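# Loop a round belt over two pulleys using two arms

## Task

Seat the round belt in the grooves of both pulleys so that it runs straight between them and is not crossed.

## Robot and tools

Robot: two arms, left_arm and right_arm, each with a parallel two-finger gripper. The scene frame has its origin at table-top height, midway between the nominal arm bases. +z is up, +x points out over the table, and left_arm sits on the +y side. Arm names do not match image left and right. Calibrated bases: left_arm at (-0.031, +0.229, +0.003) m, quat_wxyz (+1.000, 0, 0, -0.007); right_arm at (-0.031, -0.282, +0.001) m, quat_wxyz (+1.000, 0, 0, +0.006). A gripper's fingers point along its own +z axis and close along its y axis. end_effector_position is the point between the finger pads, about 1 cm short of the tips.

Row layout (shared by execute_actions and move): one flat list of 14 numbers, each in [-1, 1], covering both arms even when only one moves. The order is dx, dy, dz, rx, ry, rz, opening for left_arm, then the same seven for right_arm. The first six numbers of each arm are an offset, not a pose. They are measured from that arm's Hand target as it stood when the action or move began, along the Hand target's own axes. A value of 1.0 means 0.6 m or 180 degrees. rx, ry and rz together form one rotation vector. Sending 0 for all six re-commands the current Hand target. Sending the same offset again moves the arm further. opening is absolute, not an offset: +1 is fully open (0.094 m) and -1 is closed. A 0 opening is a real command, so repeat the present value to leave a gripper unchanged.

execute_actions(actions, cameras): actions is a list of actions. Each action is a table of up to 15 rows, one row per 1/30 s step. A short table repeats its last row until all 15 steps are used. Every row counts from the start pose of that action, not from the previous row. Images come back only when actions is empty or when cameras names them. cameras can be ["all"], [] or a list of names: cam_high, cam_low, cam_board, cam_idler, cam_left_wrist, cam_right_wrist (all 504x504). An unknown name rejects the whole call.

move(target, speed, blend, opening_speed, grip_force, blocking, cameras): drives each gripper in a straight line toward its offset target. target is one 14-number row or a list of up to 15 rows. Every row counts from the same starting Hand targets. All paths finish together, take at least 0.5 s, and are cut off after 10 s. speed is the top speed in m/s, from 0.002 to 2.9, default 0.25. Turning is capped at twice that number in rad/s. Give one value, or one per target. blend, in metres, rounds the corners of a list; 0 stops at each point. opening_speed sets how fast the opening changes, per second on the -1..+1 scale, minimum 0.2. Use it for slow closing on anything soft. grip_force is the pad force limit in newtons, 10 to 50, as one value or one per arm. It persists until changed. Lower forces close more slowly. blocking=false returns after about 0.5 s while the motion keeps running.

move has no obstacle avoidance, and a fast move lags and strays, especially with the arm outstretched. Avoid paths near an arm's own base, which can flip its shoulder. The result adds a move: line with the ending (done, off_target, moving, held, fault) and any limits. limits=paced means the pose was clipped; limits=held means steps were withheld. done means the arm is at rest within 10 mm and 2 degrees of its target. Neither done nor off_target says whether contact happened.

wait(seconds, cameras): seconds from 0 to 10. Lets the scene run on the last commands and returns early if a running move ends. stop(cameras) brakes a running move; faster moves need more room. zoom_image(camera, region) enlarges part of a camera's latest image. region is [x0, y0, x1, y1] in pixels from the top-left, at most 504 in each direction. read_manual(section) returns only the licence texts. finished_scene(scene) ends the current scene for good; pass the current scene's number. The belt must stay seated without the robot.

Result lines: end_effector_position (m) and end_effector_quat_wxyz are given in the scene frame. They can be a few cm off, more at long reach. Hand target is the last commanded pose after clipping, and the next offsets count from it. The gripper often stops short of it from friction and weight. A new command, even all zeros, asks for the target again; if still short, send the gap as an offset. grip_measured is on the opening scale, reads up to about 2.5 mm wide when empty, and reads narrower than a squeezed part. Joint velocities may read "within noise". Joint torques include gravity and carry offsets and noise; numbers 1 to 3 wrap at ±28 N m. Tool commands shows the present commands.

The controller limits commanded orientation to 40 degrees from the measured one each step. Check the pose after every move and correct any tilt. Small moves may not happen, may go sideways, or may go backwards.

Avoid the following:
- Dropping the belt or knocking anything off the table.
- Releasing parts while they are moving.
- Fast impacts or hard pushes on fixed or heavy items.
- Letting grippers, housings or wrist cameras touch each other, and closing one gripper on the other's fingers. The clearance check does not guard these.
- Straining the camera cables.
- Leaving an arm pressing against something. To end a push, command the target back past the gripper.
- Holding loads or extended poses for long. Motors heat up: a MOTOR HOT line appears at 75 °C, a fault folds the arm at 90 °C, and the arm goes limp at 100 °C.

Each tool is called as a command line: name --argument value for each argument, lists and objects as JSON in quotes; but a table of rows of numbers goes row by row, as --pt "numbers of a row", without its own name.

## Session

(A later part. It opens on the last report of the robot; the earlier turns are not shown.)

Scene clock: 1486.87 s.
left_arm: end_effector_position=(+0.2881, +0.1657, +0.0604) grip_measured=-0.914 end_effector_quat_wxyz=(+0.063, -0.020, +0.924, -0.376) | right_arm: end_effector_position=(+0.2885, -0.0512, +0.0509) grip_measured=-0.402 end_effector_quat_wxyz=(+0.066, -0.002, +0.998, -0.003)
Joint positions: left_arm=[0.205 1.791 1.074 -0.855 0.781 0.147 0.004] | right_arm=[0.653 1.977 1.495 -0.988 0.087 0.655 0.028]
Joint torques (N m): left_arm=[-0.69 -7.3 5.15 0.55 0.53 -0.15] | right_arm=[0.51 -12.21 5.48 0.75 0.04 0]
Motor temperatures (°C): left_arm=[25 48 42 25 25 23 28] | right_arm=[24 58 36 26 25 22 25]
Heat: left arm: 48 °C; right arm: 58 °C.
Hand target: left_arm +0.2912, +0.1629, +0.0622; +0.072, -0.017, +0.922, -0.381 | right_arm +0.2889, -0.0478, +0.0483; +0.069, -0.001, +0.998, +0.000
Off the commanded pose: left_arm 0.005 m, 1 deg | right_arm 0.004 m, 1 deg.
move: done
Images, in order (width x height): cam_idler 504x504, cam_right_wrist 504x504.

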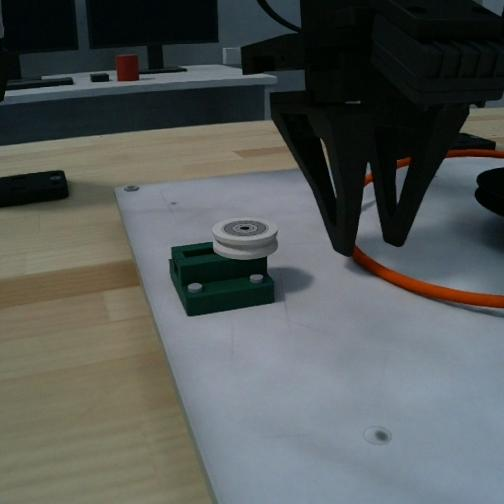

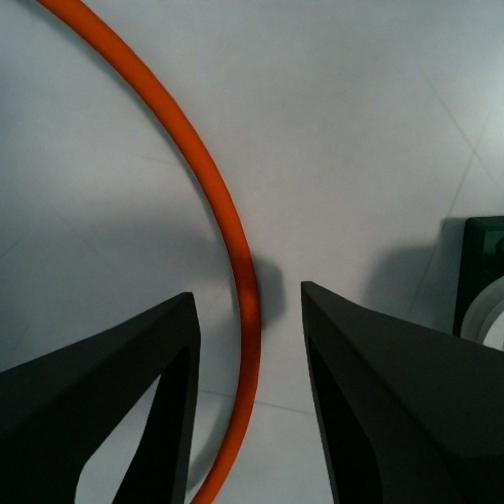

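move --pt "0 0 0 0 0 0 -0.95 0.0127 0.0017 0.0205 0 0 0 -0.4" --pt "0 0 0 0 0 0 -0.95 0.0127 0.0017 0.0205 0 0 0 -0.95" --pt "0 0 0 0 0 0 -0.95 0.008 0.0017 -0.03 0 0 0 -0.95" --speed 0.12 --cameras '["cam_right_wrist","cam_idler","cam_low","cam_left_wrist"]'

zoom_image --camera "cam_low" --region '[350, 240, 490, 340]'

Scene clock: 1499.80 s.
left_arm: end_effector_position=(+0.2881, +0.1657, +0.0604) grip_measured=-0.914 end_effector_quat_wxyz=(+0.063, -0.020, +0.924, -0.376) | right_arm: end_effector_position=(+0.2774, -0.0550, +0.0464) grip_measured=-0.910 end_effector_quat_wxyz=(+0.051, -0.002, +0.999, -0.017)
Joint positions: left_arm=[0.205 1.791 1.074 -0.855 0.781 0.147 0.004] | right_arm=[0.665 1.977 1.48 -1.016 0.089 0.669 0.004]
Joint torques (N m): left_arm=[-0.72 -7.19 5.22 0.56 0.52 -0.13] | right_arm=[0.77 -15.91 8.65 0.45 0.03 0.02]
Motor temperatures (°C): left_arm=[25 48 41 25 25 23 28] | right_arm=[24 60 36 26 25 22 25]
Heat: left arm: 48 °C; right arm: 60 °C.
Hand target: left_arm +0.2912, +0.1629, +0.0622; +0.072, -0.017, +0.922, -0.381 | right_arm +0.2816, -0.0467, +0.0655; +0.070, -0.001, +0.998, +0.000
Off the commanded pose: left_arm 0.005 m, 1 deg | right_arm 0.021 m, 3 deg.
move: off_target (right_arm)
Images, in order (width x height): cam_low 504x504, cam_idler 504x504, cam_left_wrist 504x504, cam_right_wrist 504x504.

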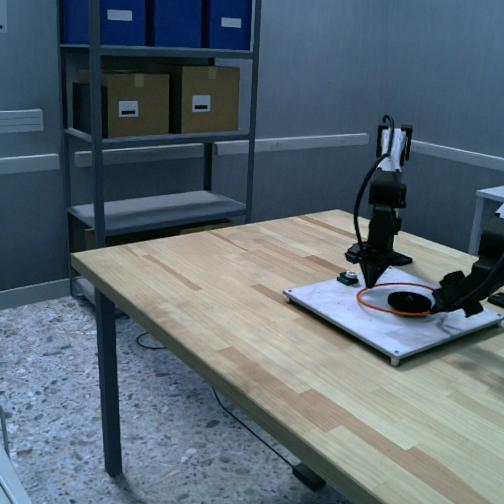

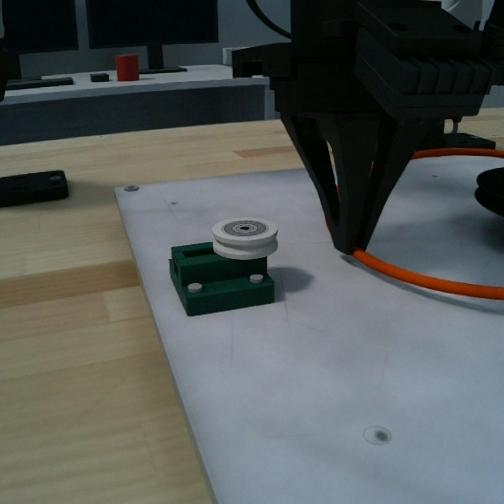

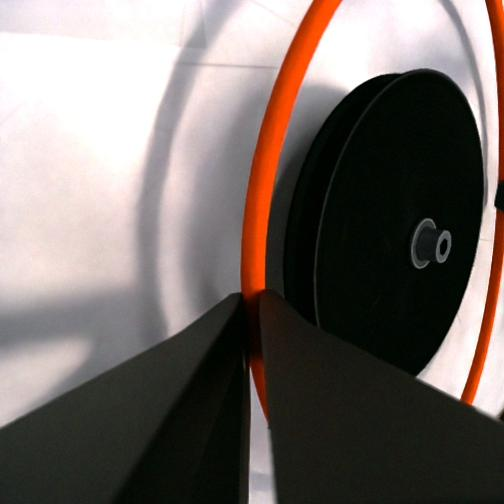

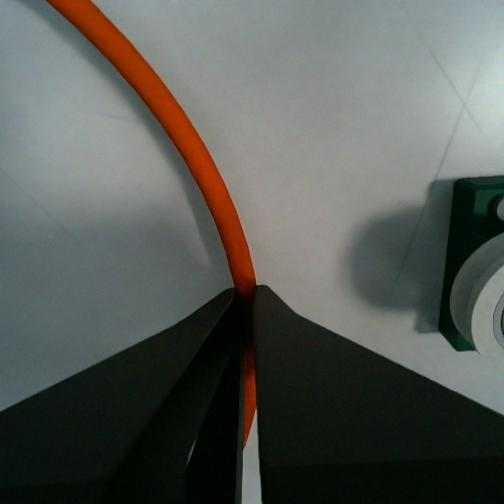

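Scaled by 3.600 from the camera's 504x504 image, which has a finer 720x720 frame.

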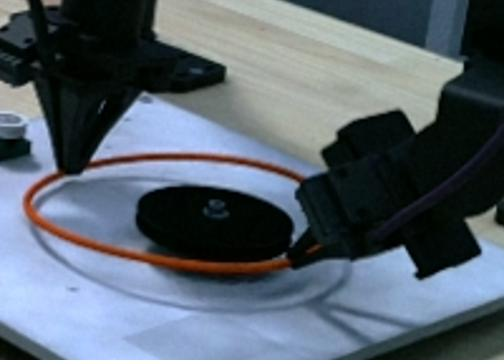

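move --pt "0.0023 -0.006 0.0128 0 0 0 -0.95 -0.0118 0 -0.0353 0 0 0 -0.95" --pt "0.0023 -0.006 0.0128 0 0 0 -0.95 -0.0118 -0.125 -0.0353 0 0 0 -0.95" --speed 0.1 --cameras '["cam_board","cam_idler","cam_low","cam_left_wrist"]'

zoom_image --camera "cam_low" --region '[350, 240, 490, 340]'

Scene clock: 1512.50 s.
left_arm: end_effector_position=(+0.2889, +0.1562, +0.0569) grip_measured=-0.914 end_effector_quat_wxyz=(+0.064, -0.021, +0.922, -0.381) | right_arm: end_effector_position=(+0.2855, -0.1175, +0.0796) grip_measured=-0.910 end_effector_quat_wxyz=(+0.057, -0.002, +0.998, -0.002)
Joint positions: left_arm=[0.178 1.791 1.052 -0.806 0.793 0.108 0.004] | right_arm=[0.497 1.816 1.397 -1.053 0.059 0.502 0.004]
Joint torques (N m): left_arm=[-0.59 -7.79 5.22 0.53 0.4 -0.12] | right_arm=[-0.44 -14.11 5.12 0.64 0.11 -0.1]
Motor temperatures (°C): left_arm=[25 49 41 25 25 23 28] | right_arm=[24 63 37 26 25 22 26]
Heat: left arm: 49 °C; right arm: 63 °C.
Hand target: left_arm +0.2910, +0.1548, +0.0592; +0.072, -0.017, +0.922, -0.381 | right_arm +0.2859, -0.1218, +0.0874; +0.070, -0.001, +0.998, +0.000
Off the commanded pose: left_arm 0.003 m, 1 deg | right_arm 0.009 m, 1 deg.
move: done
Images, in order (width x height): cam_low 504x504, cam_board 504x504, cam_idler 504x504, cam_left_wrist 504x504.

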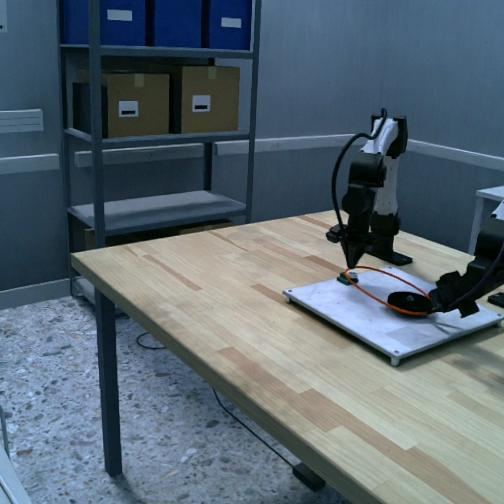

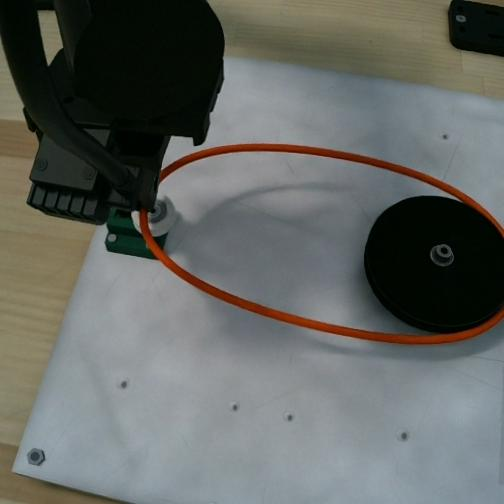

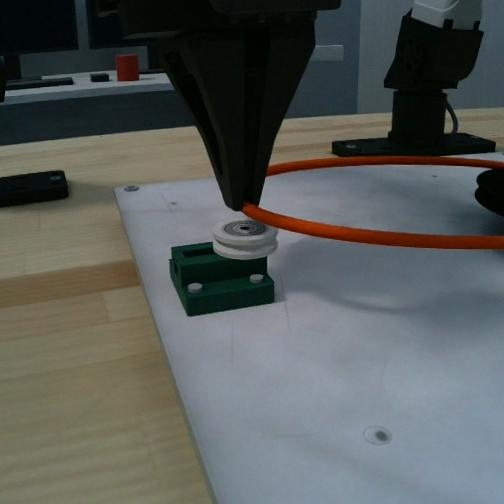

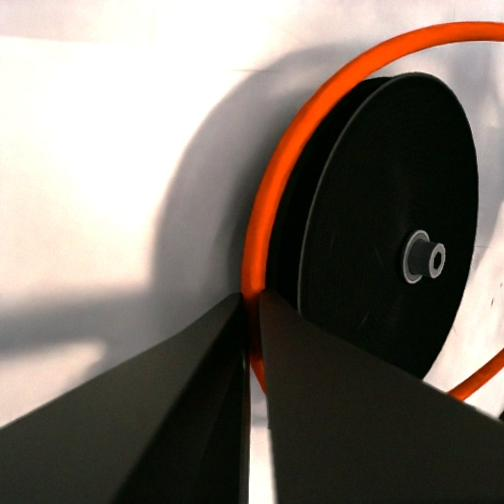

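Scaled by 3.600 from the camera's 504x504 image, which has a finer 720x720 frame.

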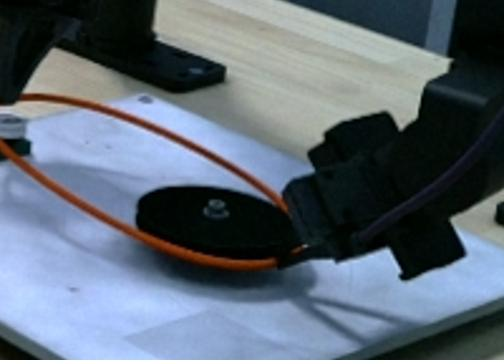

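move --pt "0 0 0 0 0 0 -0.95 0 -0.035 0 0 0 0 -0.95" --speed 0.08 --cameras '["cam_board","cam_low","cam_left_wrist"]'

zoom_image --camera "cam_low" --region '[350, 240, 490, 340]'

zoom_image --camera "cam_left_wrist" --region '[200, 0, 504, 420]'

Scene clock: 1521.93 s.
left_arm: end_effector_position=(+0.2910, +0.1552, +0.0578) grip_measured=-0.914 end_effector_quat_wxyz=(+0.069, -0.018, +0.921, -0.384) | right_arm: end_effector_position=(+0.2863, -0.1307, +0.0798) grip_measured=-0.910 end_effector_quat_wxyz=(+0.060, -0.007, +0.998, +0.011)
Joint positions: left_arm=[0.176 1.791 1.052 -0.796 0.8 0.108 0.004] | right_arm=[0.451 1.78 1.353 -1.027 0.033 0.446 0.004]
Joint torques (N m): left_arm=[-0.51 -7.83 5.15 0.47 0.32 -0.13] | right_arm=[-1.36 -13.96 5.09 0.55 0.31 -0.1]
Motor temperatures (°C): left_arm=[25 49 41 24 25 23 28] | right_arm=[24 64 37 26 25 22 26]
Heat: left arm: 49 °C; right arm: 64 °C.
Hand target: left_arm +0.2910, +0.1549, +0.0592; +0.072, -0.017, +0.922, -0.381 | right_arm +0.2860, -0.1428, +0.0874; +0.070, -0.001, +0.998, +0.000
Off the commanded pose: left_arm 0.001 m, 1 deg | right_arm 0.014 m, 2 deg.
move: off_target (right_arm)
Images, in order (width x height): cam_low 504x504, cam_board 504x504, cam_left_wrist 504x504.

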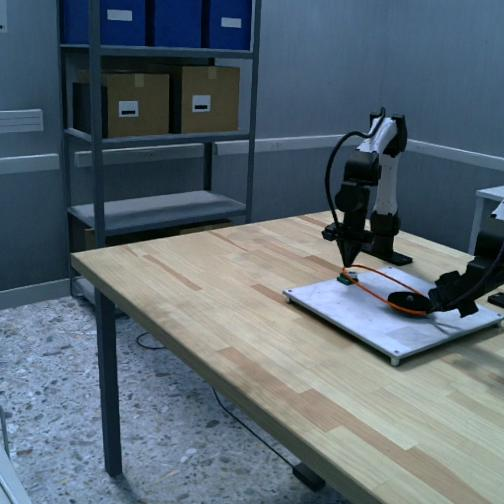

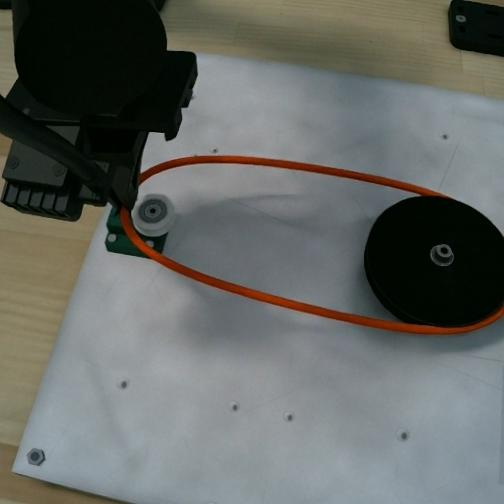

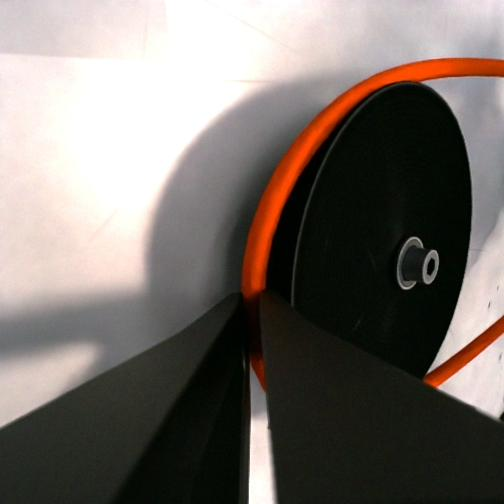

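Scaled by 3.600 from the camera's 504x504 image, which has a finer 720x720 frame.

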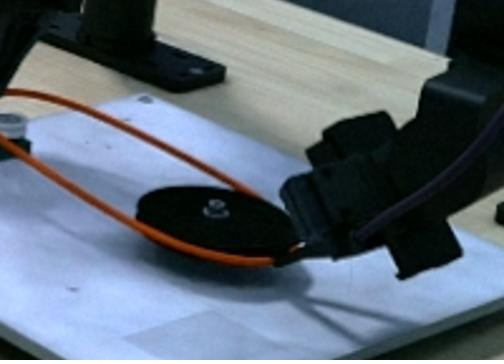

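Scaled by 1.200 from the camera's 504x504 image, which has a finer 720x720 frame.

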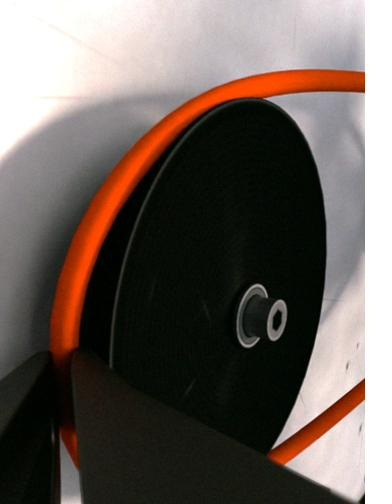

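move --pt "0 0 0 0 0 0 -0.6 0 0 0 0 0 0 -0.95" --opening_speed 0.4 --cameras '["cam_low","cam_left_wrist"]'

zoom_image --camera "cam_low" --region '[350, 240, 490, 340]'

Scene clock: 1539.10 s.
left_arm: end_effector_position=(+0.2907, +0.1574, +0.0556) grip_measured=-0.602 end_effector_quat_wxyz=(+0.068, -0.018, +0.924, -0.375) | right_arm: end_effector_position=(+0.2863, -0.1307, +0.0798) grip_measured=-0.910 end_effector_quat_wxyz=(+0.060, -0.007, +0.998, +0.011)
Joint positions: left_arm=[0.176 1.791 1.052 -0.796 0.782 0.108 0.019] | right_arm=[0.451 1.78 1.353 -1.027 0.033 0.445 0.004]
Joint torques (N m): left_arm=[-0.5 -7.79 5.23 0.44 0.48 -0.13] | right_arm=[-1.24 -14.11 5.19 0.52 0.29 -0.1]
Motor temperatures (°C): left_arm=[25 50 40 24 25 23 29] | right_arm=[24 66 36 26 25 22 26]
Heat: left arm: 50 °C; right arm: 66 °C.
Hand target: left_arm +0.2910, +0.1549, +0.0592; +0.072, -0.017, +0.922, -0.381 | right_arm +0.2860, -0.1428, +0.0874; +0.070, -0.001, +0.998, +0.000
Off the commanded pose: left_arm 0.004 m, 1 deg | right_arm 0.014 m, 2 deg.
move: off_target (right_arm)
Images, in order (width x height): cam_low 504x504, cam_left_wrist 504x504.

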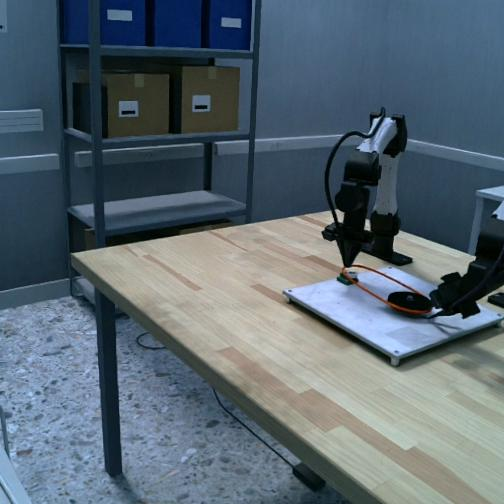

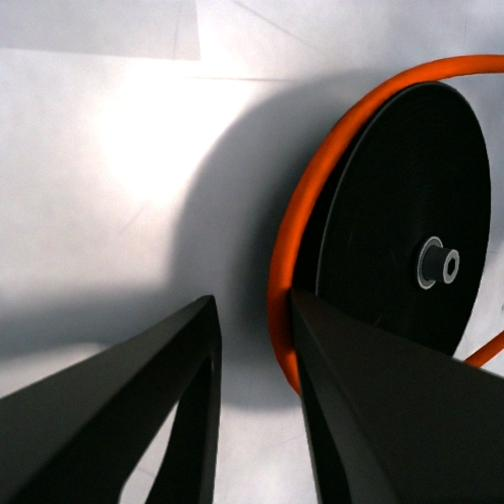

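Scaled by 3.600 from the camera's 504x504 image, which has a finer 720x720 frame.

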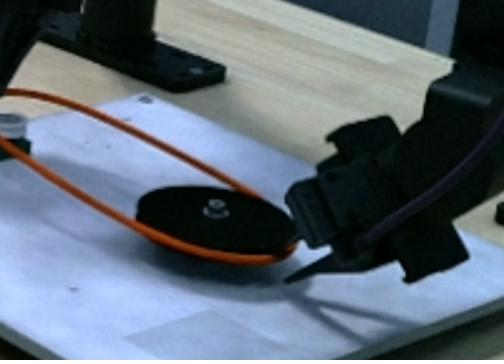

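move --pt "0 0 -0.09 0 0 0 -0.6 0 0 0 0 0 0 -0.95" --speed 0.15 --cameras '["cam_low","cam_left_wrist","cam_board"]'

zoom_image --camera "cam_low" --region '[350, 240, 490, 340]'

zoom_image --camera "cam_left_wrist" --region '[200, 0, 504, 420]'

Scene clock: 1551.13 s.
left_arm: end_effector_position=(+0.2789, +0.1911, +0.0847) grip_measured=-0.602 end_effector_quat_wxyz=(+0.055, -0.028, +0.922, -0.383) | right_arm: end_effector_position=(+0.2867, -0.1316, +0.0798) grip_measured=-0.910 end_effector_quat_wxyz=(+0.060, -0.006, +0.998, +0.011)
Joint positions: left_arm=[0.299 1.782 1.159 -1.061 0.789 0.27 0.019] | right_arm=[0.448 1.78 1.353 -1.027 0.033 0.445 0.004]
Joint torques (N m): left_arm=[0.03 -8.9 7.65 0 0.41 0.09] | right_arm=[-1.01 -14 5.05 0.52 0.28 -0.12]
Motor temperatures (°C): left_arm=[25 50 40 24 25 23 28] | right_arm=[24 66 36 26 26 22 26]
Heat: left arm: 50 °C; right arm: 66 °C.
Hand target: left_arm +0.2830, +0.1926, +0.0970; +0.072, -0.017, +0.922, -0.381 | right_arm +0.2860, -0.1428, +0.0874; +0.070, -0.001, +0.998, +0.000
Off the commanded pose: left_arm 0.013 m, 2 deg | right_arm 0.014 m, 2 deg.
move: off_target (left_arm, right_arm)
Images, in order (width x height): cam_low 504x504, cam_board 504x504, cam_left_wrist 504x504.

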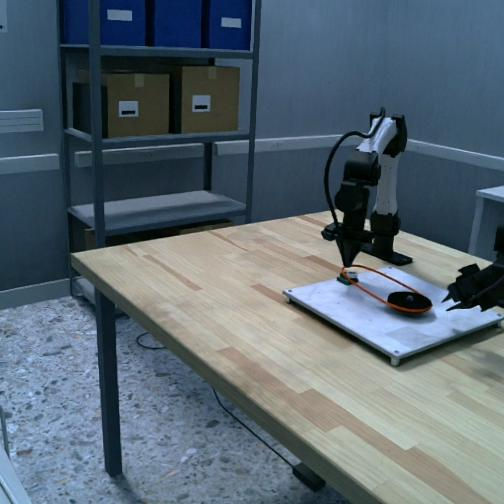

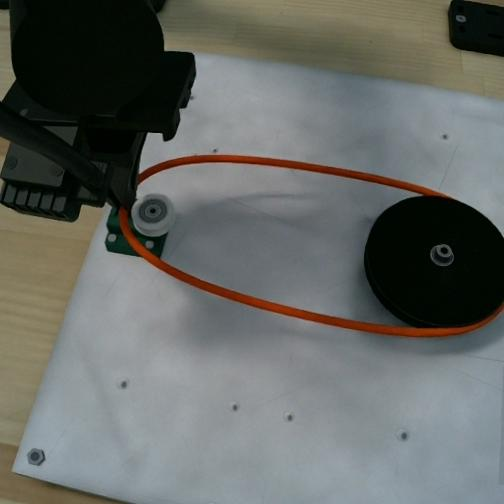

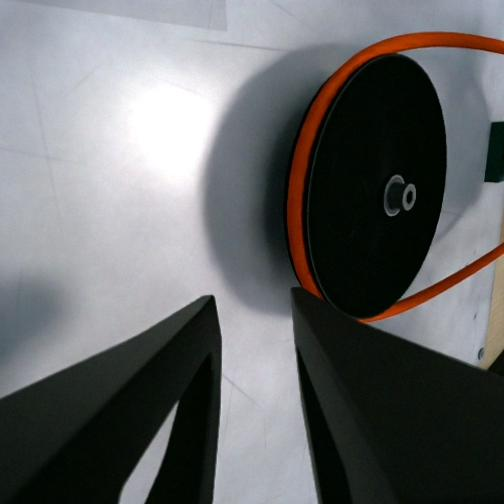

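Scaled by 3.600 from the camera's 504x504 image, which has a finer 720x720 frame.

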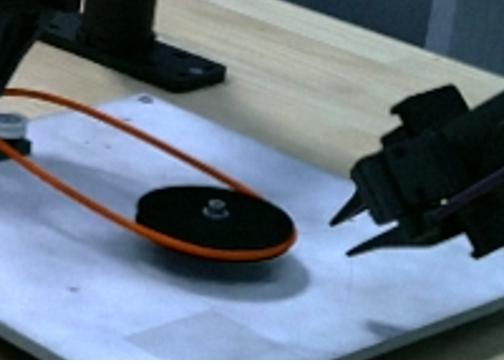

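Scaled by 1.200 from the camera's 504x504 image, which has a finer 720x720 frame.

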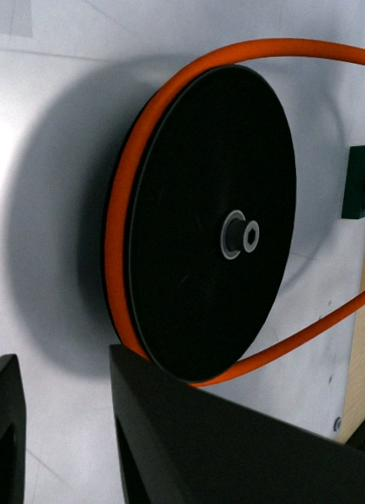

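move --pt "0 0 -0.03 0 0 0 -0.6 0 -0.04 0 0 0 0 -0.95" --speed 0.06 --cameras '["cam_idler","cam_right_wrist","cam_low"]'

zoom_image --camera "cam_low" --region '[310, 230, 450, 330]'

Scene clock: 1560.17 s.
left_arm: end_effector_position=(+0.2774, +0.2028, +0.0985) grip_measured=-0.602 end_effector_quat_wxyz=(+0.057, -0.027, +0.921, -0.385) | right_arm: end_effector_position=(+0.2878, -0.1407, +0.0813) grip_measured=-0.910 end_effector_quat_wxyz=(+0.062, -0.014, +0.997, +0.037)
Joint positions: left_arm=[0.34 1.782 1.213 -1.155 0.789 0.33 0.019] | right_arm=[0.396 1.745 1.313 -0.996 -0.022 0.38 0.004]
Joint torques (N m): left_arm=[0.21 -8.72 7.64 -0.08 0.36 0.11] | right_arm=[-2.28 -13.59 5.11 0.4 0.73 -0.09]
Motor temperatures (°C): left_arm=[25 52 41 24 25 23 27] | right_arm=[24 67 36 26 26 22 26]
Heat: left arm: 52 °C; right arm: 67 °C.
Hand target: left_arm +0.2805, +0.2052, +0.1096; +0.073, -0.017, +0.922, -0.381 | right_arm +0.2859, -0.1667, +0.0874; +0.069, -0.001, +0.998, +0.000
Off the commanded pose: left_arm 0.012 m, 2 deg | right_arm 0.027 m, 5 deg.
move: off_target (left_arm, right_arm)
Images, in order (width x height): cam_low 504x504, cam_idler 504x504, cam_right_wrist 504x504.

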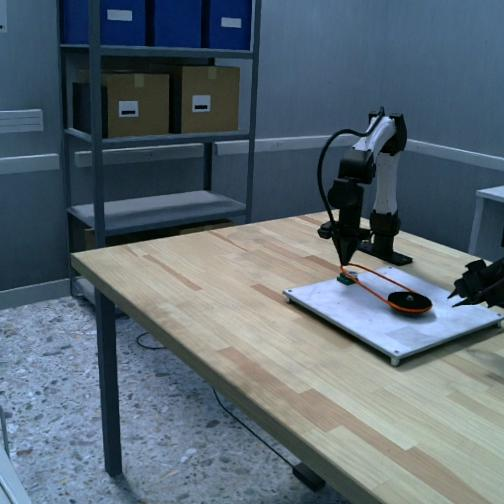

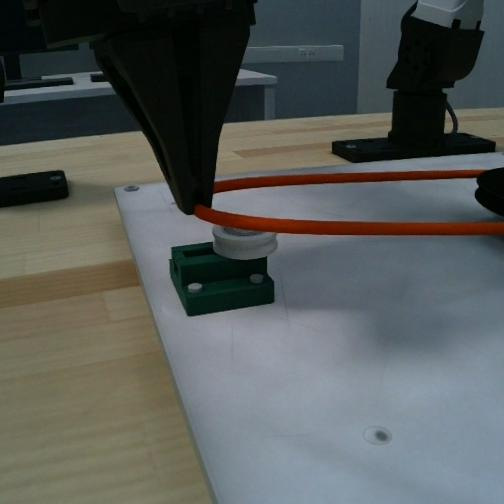

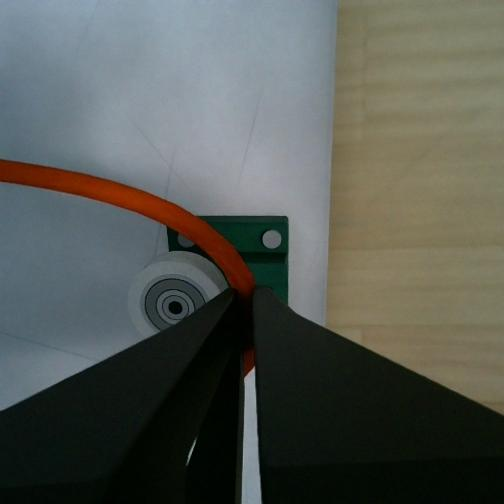

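Scaled by 3.600 from the camera's 504x504 image, which has a finer 720x720 frame.

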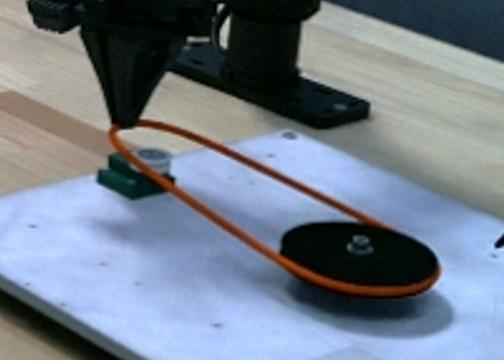

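move --pt "0 0 0 0 0 0 -0.6 0 -0.045 0 0 0 0 -0.95" --speed 0.06 --cameras '["cam_idler","cam_right_wrist"]'

zoom_image --camera "cam_right_wrist" --region '[100, 180, 320, 400]'

Scene clock: 1569.00 s.
left_arm: end_effector_position=(+0.2773, +0.2028, +0.0985) grip_measured=-0.602 end_effector_quat_wxyz=(+0.056, -0.027, +0.921, -0.386) | right_arm: end_effector_position=(+0.2898, -0.1457, +0.0843) grip_measured=-0.910 end_effector_quat_wxyz=(+0.065, -0.028, +0.994, +0.079)
Joint positions: left_arm=[0.34 1.782 1.213 -1.155 0.789 0.33 0.019] | right_arm=[0.338 1.714 1.281 -0.963 -0.108 0.303 0.004]
Joint torques (N m): left_arm=[0.21 -8.8 7.71 -0.1 0.37 0.09] | right_arm=[-3.9 -13.63 4.82 0.15 1.45 -0.16]
Motor temperatures (°C): left_arm=[25 53 41 24 25 23 27] | right_arm=[24 68 36 26 26 22 27]
Heat: left arm: 53 °C; right arm: 68 °C.
Hand target: left_arm +0.2804, +0.2052, +0.1096; +0.073, -0.017, +0.922, -0.381 | right_arm +0.2861, -0.1938, +0.0874; +0.070, -0.001, +0.998, +0.000
Off the commanded pose: left_arm 0.012 m, 2 deg | right_arm 0.048 m, 9 deg.
move: off_target (left_arm, right_arm)
Images, in order (width x height): cam_idler 504x504, cam_right_wrist 504x504.

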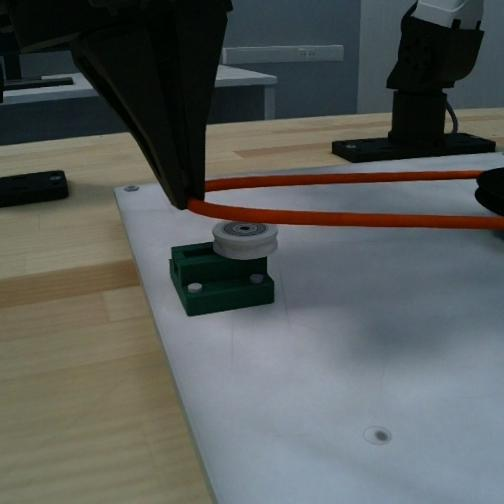

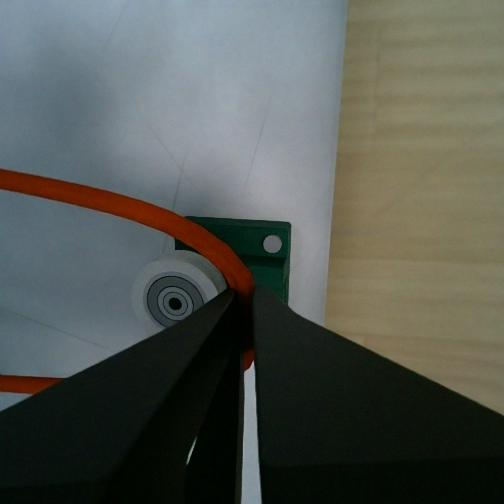

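Scaled by 2.291 from the camera's 504x504 image, which has a finer 720x720 frame.

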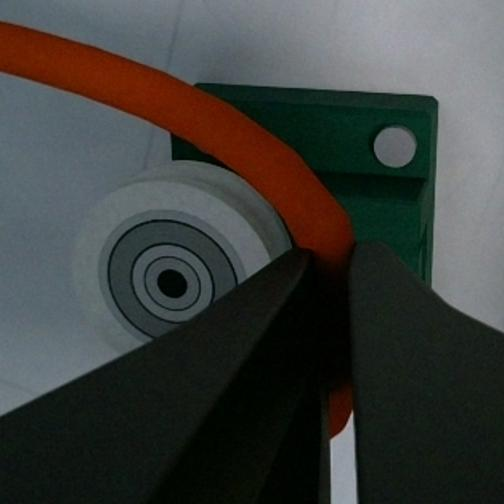

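move --pt "0 0 0 0 0 0 -0.6 0 0.06 0 0 0 0 -0.95" --pt "0 0 0 0 0 0 -0.6 0 0.06 0.0 -0.22 0 0.031 -0.95" --speed 0.15 --cameras '["cam_idler","cam_right_wrist","cam_low"]'

zoom_image --camera "cam_low" --region '[310, 230, 450, 330]'

Scene clock: 1587.43 s.
left_arm: end_effector_position=(+0.2773, +0.2028, +0.0985) grip_measured=-0.602 end_effector_quat_wxyz=(+0.056, -0.027, +0.921, -0.386) | right_arm: end_effector_position=(+0.2804, -0.1420, +0.0896) grip_measured=-0.910 end_effector_quat_wxyz=(+0.046, +0.014, +0.931, +0.363)
Joint positions: left_arm=[0.34 1.782 1.213 -1.155 0.789 0.33 0.019] | right_arm=[0.066 1.664 1.067 -0.775 -0.727 0.184 0.004]
Joint torques (N m): left_arm=[0.24 -8.77 7.72 -0.11 0.37 0.09] | right_arm=[-2.36 -10.71 5.34 0.81 0.05 -0.19]
Motor temperatures (°C): left_arm=[25 54 41 24 25 23 27] | right_arm=[25 65 35 25 27 22 27]
Heat: left arm: 54 °C; right arm: 65 °C.
Hand target: left_arm +0.2804, +0.2052, +0.1096; +0.073, -0.017, +0.922, -0.381 | right_arm +0.2860, -0.1578, +0.0875; +0.065, +0.023, +0.937, +0.341
Off the commanded pose: left_arm 0.012 m, 2 deg | right_arm 0.017 m, 4 deg.
move: off_target (left_arm, right_arm)
Images, in order (width x height): cam_low 504x504, cam_idler 504x504, cam_right_wrist 504x504.

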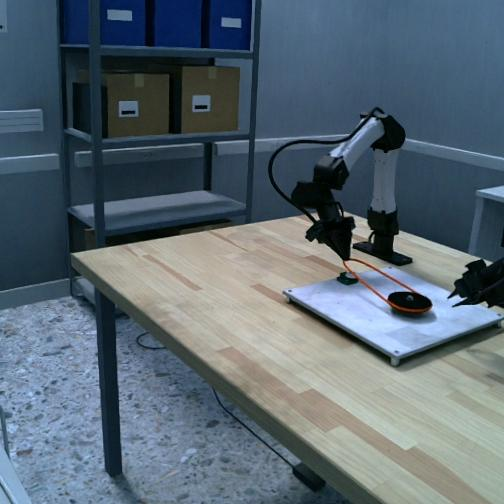

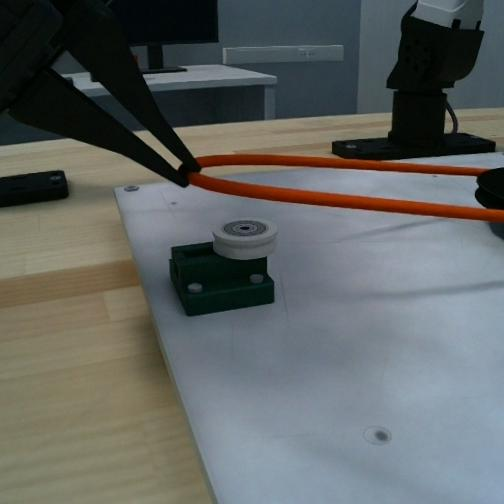

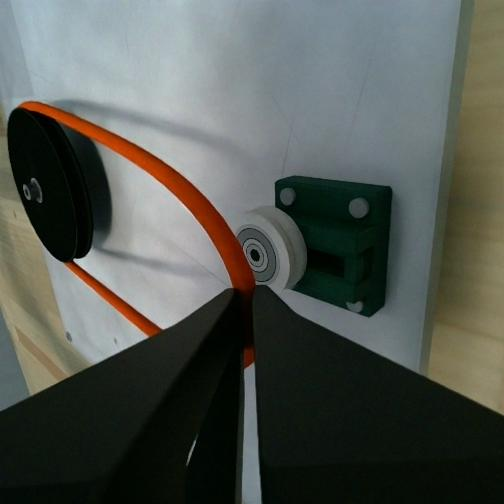

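Scaled by 3.600 from the camera's 504x504 image, which has a finer 720x720 frame.

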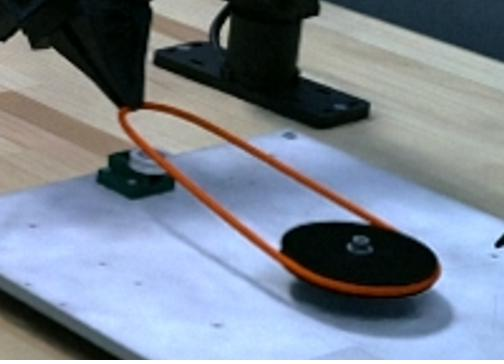

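move --pt "0 0 0 0 0 0 -0.6 -0.0143 -0.0383 -0.0305 0 0 0 -0.95" --speed 0.08 --cameras '["cam_idler","cam_right_wrist"]'

Scene clock: 1597.73 s.
left_arm: end_effector_position=(+0.2773, +0.2028, +0.0985) grip_measured=-0.602 end_effector_quat_wxyz=(+0.056, -0.027, +0.921, -0.386) | right_arm: end_effector_position=(+0.2755, -0.1488, +0.0942) grip_measured=-0.910 end_effector_quat_wxyz=(+0.042, -0.004, +0.914, +0.404)
Joint positions: left_arm=[0.34 1.782 1.213 -1.155 0.789 0.33 0.019] | right_arm=[0.005 1.685 1.067 -0.827 -0.83 0.063 0.004]
Joint torques (N m): left_arm=[0.24 -8.79 7.73 -0.1 0.35 0.09] | right_arm=[-5.87 -9.59 9.39 0.38 0.91 -0.18]
Motor temperatures (°C): left_arm=[25 55 41 24 25 23 27] | right_arm=[25 63 35 26 27 22 27]
Heat: left arm: 55 °C; right arm: 63 °C.
Hand target: left_arm +0.2804, +0.2052, +0.1096; +0.073, -0.017, +0.922, -0.381 | right_arm +0.2920, -0.1878, +0.0875; +0.065, +0.023, +0.937, +0.341
Off the commanded pose: left_arm 0.012 m, 2 deg | right_arm 0.043 m, 9 deg.
move: off_target (left_arm, right_arm)
Images, in order (width x height): cam_idler 504x504, cam_right_wrist 504x504.

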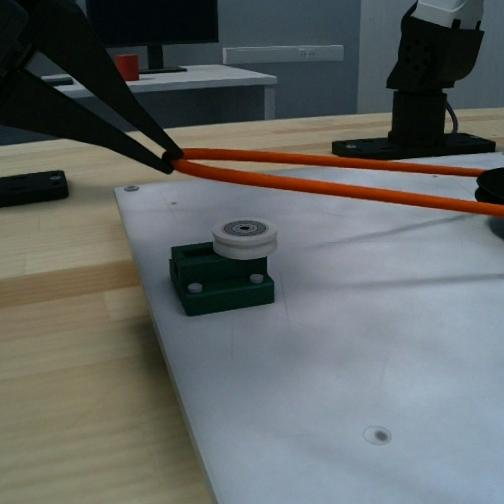

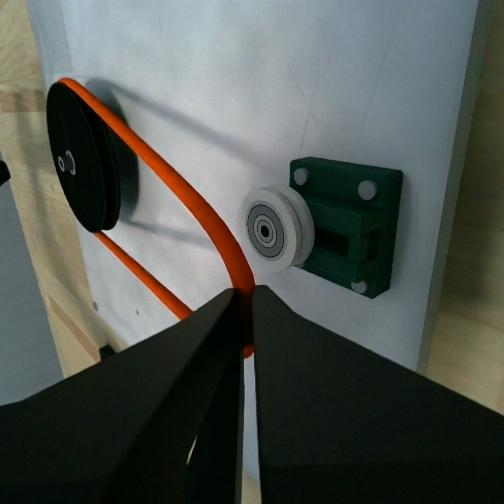

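move --target '[0,0,0,0,0,0,-0.6,0.0053,-0.0322,0.0378,0,0,0,-0.95]' --speed 0.1 --cameras '["cam_idler","cam_low","cam_right_wrist","cam_board"]'

Scene clock: 1636.10 s.
left_arm: end_effector_position=(+0.2773, +0.2028, +0.0985) grip_measured=-0.602 end_effector_quat_wxyz=(+0.056, -0.027, +0.921, -0.386) | right_arm: end_effector_position=(+0.2816, -0.1505, +0.0765) grip_measured=-0.910 end_effector_quat_wxyz=(+0.046, -0.005, +0.913, +0.405)
Joint positions: left_arm=[0.34 1.782 1.213 -1.155 0.789 0.33 0.019] | right_arm=[-0.001 1.731 1.042 -0.753 -0.832 0.055 0.004]
Joint torques (N m): left_arm=[0.18 -8.75 7.72 -0.09 0.38 0.1] | right_arm=[-5.26 -9.48 5.11 0.75 0.88 -0.18]
Motor temperatures (°C): left_arm=[25 56 41 23 25 23 27] | right_arm=[27 58 38 25 27 22 27]
Heat: left arm: 56 °C; right arm: 58 °C.
Hand target: left_arm +0.2804, +0.2052, +0.1096; +0.073, -0.017, +0.922, -0.381 | right_arm +0.2918, -0.1878, +0.0574; +0.065, +0.023, +0.937, +0.342
Off the commanded pose: left_arm 0.012 m, 2 deg | right_arm 0.043 m, 9 deg.
move: off_target (left_arm, right_arm)
Images, in order (width x height): cam_low 504x504, cam_board 504x504, cam_idler 504x504, cam_right_wrist 504x504.

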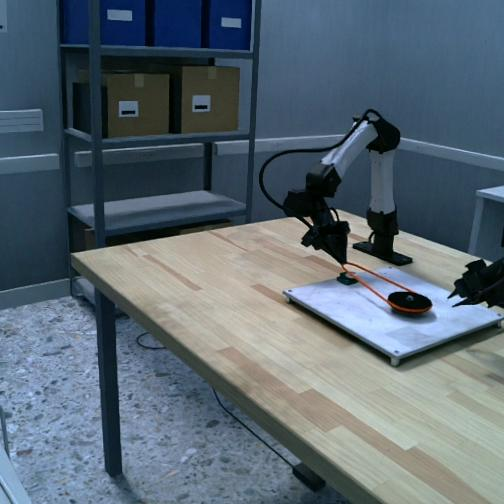

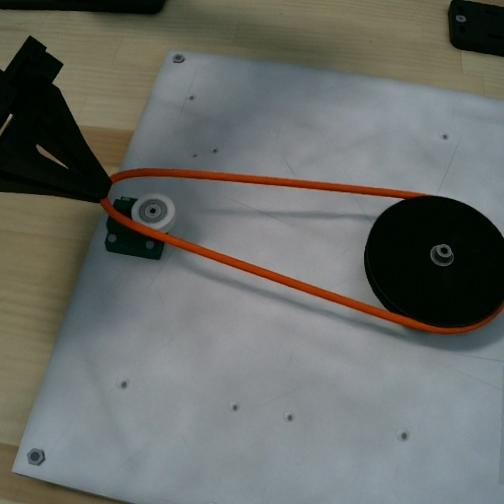

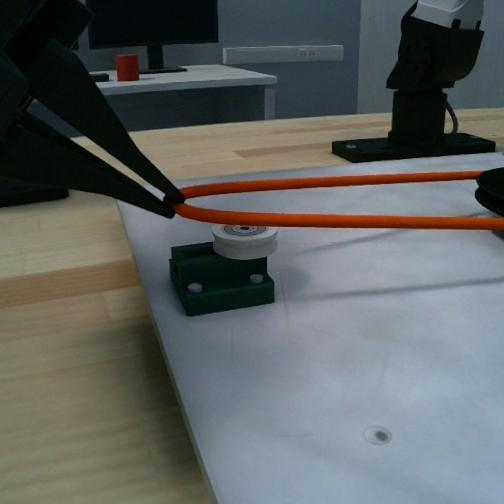

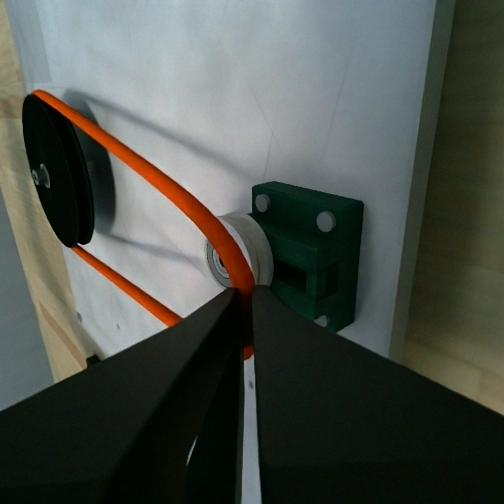

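move --target '[0,0,0,0,0,0,-0.6,-0.018,-0.022,0.0305,0,0,0,-0.95]' --speed 0.1 --cameras '["cam_idler","cam_right_wrist","cam_board"]'

Scene clock: 1650.20 s.
left_arm: end_effector_position=(+0.2773, +0.2028, +0.0985) grip_measured=-0.602 end_effector_quat_wxyz=(+0.056, -0.027, +0.921, -0.386) | right_arm: end_effector_position=(+0.2902, -0.1509, +0.0553) grip_measured=-0.910 end_effector_quat_wxyz=(+0.040, -0.001, +0.913, +0.406)
Joint positions: left_arm=[0.34 1.782 1.213 -1.155 0.789 0.33 0.019] | right_arm=[-0.004 1.808 1.042 -0.69 -0.835 0.055 0.004]
Joint torques (N m): left_arm=[0.21 -8.81 7.71 -0.09 0.36 0.1] | right_arm=[-5.16 -9.57 5.75 0.75 0.95 -0.16]
Motor temperatures (°C): left_arm=[25 56 41 23 25 23 26] | right_arm=[27 57 37 26 27 22 27]
Heat: left arm: 56 °C; right arm: 57 °C.
Hand target: left_arm +0.2804, +0.2052, +0.1096; +0.073, -0.017, +0.922, -0.381 | right_arm +0.3051, -0.1873, +0.0361; +0.065, +0.023, +0.937, +0.341
Off the commanded pose: left_arm 0.012 m, 2 deg | right_arm 0.044 m, 9 deg.
move: off_target (left_arm, right_arm)
Images, in order (width x height): cam_board 504x504, cam_idler 504x504, cam_right_wrist 504x504.

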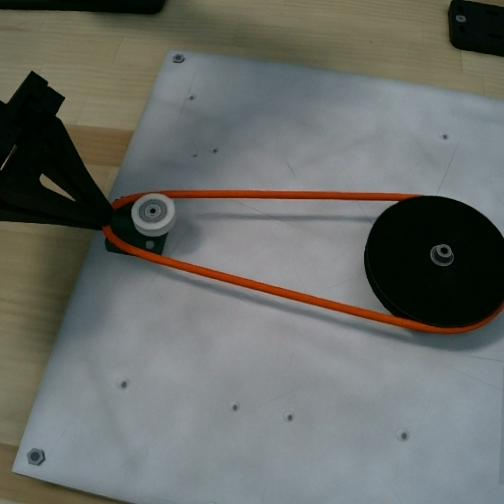

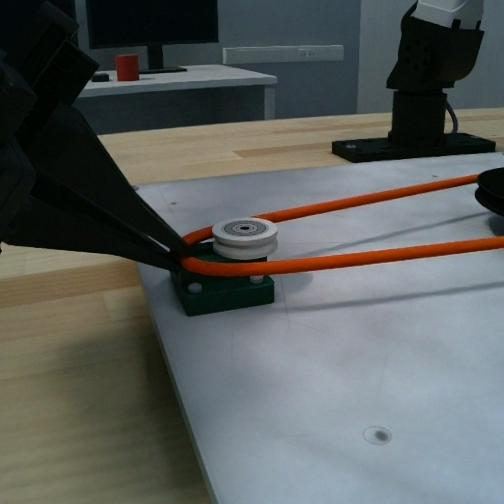

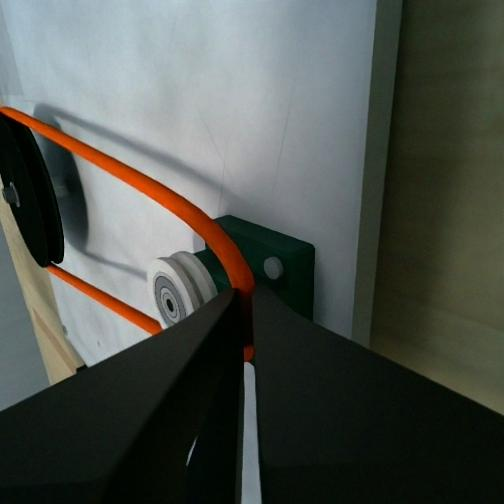

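move --target '[0,0,0,0,0,0,-0.6,0.007,0.045,0.028,0,0,0,-0.95]' --speed 0.08 --cameras '["cam_idler","cam_right_wrist","cam_board"]'

Scene clock: 1657.77 s.
left_arm: end_effector_position=(+0.2773, +0.2028, +0.0985) grip_measured=-0.602 end_effector_quat_wxyz=(+0.056, -0.027, +0.921, -0.386) | right_arm: end_effector_position=(+0.2908, -0.1484, +0.0552) grip_measured=-0.910 end_effector_quat_wxyz=(+0.031, +0.030, +0.924, +0.381)
Joint positions: left_arm=[0.34 1.782 1.213 -1.155 0.789 0.33 0.019] | right_arm=[0.027 1.784 1.042 -0.679 -0.772 0.165 0.004]
Joint torques (N m): left_arm=[0.27 -8.73 7.75 -0.09 0.36 0.09] | right_arm=[1.06 -9.29 3.96 1.46 0.5 0.02]
Motor temperatures (°C): left_arm=[25 56 41 23 25 23 26] | right_arm=[27 58 37 26 27 22 27]
Heat: left arm: 56 °C; right arm: 58 °C.
Hand target: left_arm +0.2804, +0.2052, +0.1096; +0.073, -0.017, +0.922, -0.381 | right_arm +0.3032, -0.1555, +0.0404; +0.065, +0.023, +0.937, +0.342
Off the commanded pose: left_arm 0.012 m, 2 deg | right_arm 0.021 m, 6 deg.
move: off_target (left_arm, right_arm)
Images, in order (width x height): cam_board 504x504, cam_idler 504x504, cam_right_wrist 504x504.

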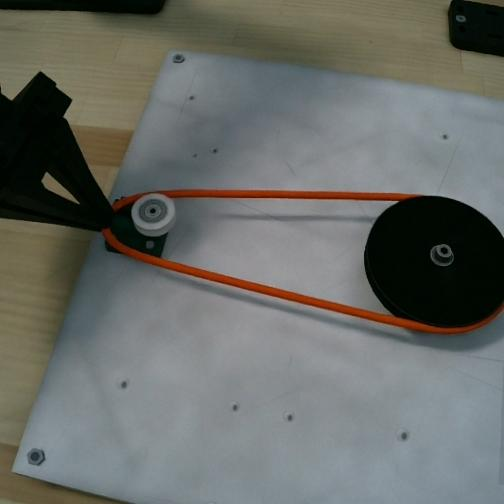

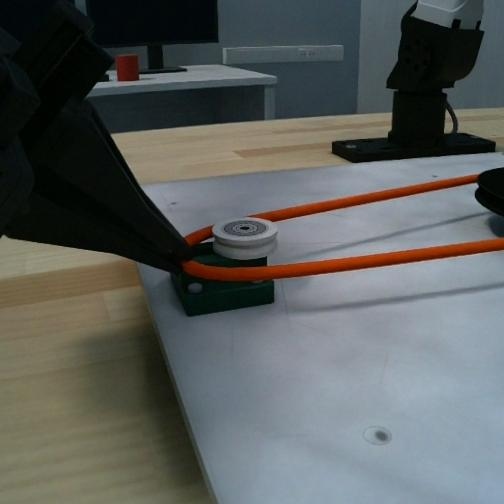

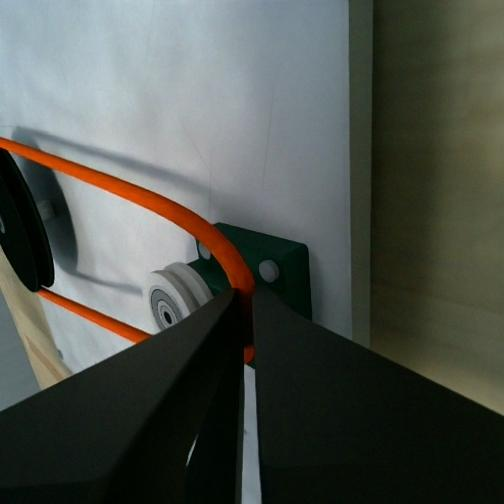

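move --target '[0,0,0,0,0,0,-0.6,0.0133,0.0427,-0.001,0,0,0,-0.95]' --speed 0.06 --cameras '["cam_idler","cam_right_wrist","cam_board"]'

Scene clock: 1664.53 s.
left_arm: end_effector_position=(+0.2773, +0.2028, +0.0985) grip_measured=-0.602 end_effector_quat_wxyz=(+0.056, -0.027, +0.921, -0.386) | right_arm: end_effector_position=(+0.2903, -0.1469, +0.0564) grip_measured=-0.910 end_effector_quat_wxyz=(+0.047, +0.040, +0.940, +0.334)
Joint positions: left_arm=[0.34 1.782 1.213 -1.155 0.789 0.33 0.019] | right_arm=[0.077 1.727 1.024 -0.653 -0.659 0.248 0.004]
Joint torques (N m): left_arm=[0.23 -8.77 7.72 -0.09 0.35 0.08] | right_arm=[2.43 -9.96 4.59 1.39 -0.44 -0.02]
Motor temperatures (°C): left_arm=[25 57 41 23 25 23 26] | right_arm=[26 58 37 27 27 22 27]
Heat: left arm: 57 °C; right arm: 58 °C.
Hand target: left_arm +0.2804, +0.2052, +0.1096; +0.073, -0.017, +0.922, -0.381 | right_arm +0.2953, -0.1356, +0.0565; +0.065, +0.023, +0.937, +0.341
Off the commanded pose: left_arm 0.012 m, 2 deg | right_arm 0.012 m, 3 deg.
move: off_target (left_arm, right_arm)
Images, in order (width x height): cam_board 504x504, cam_idler 504x504, cam_right_wrist 504x504.

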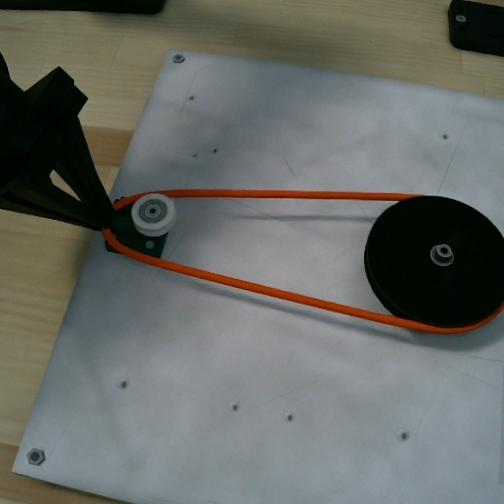

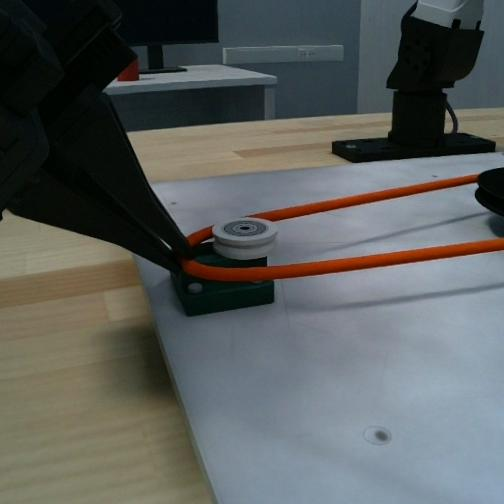

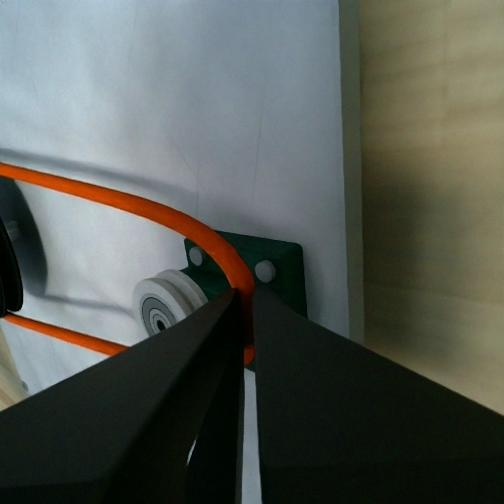

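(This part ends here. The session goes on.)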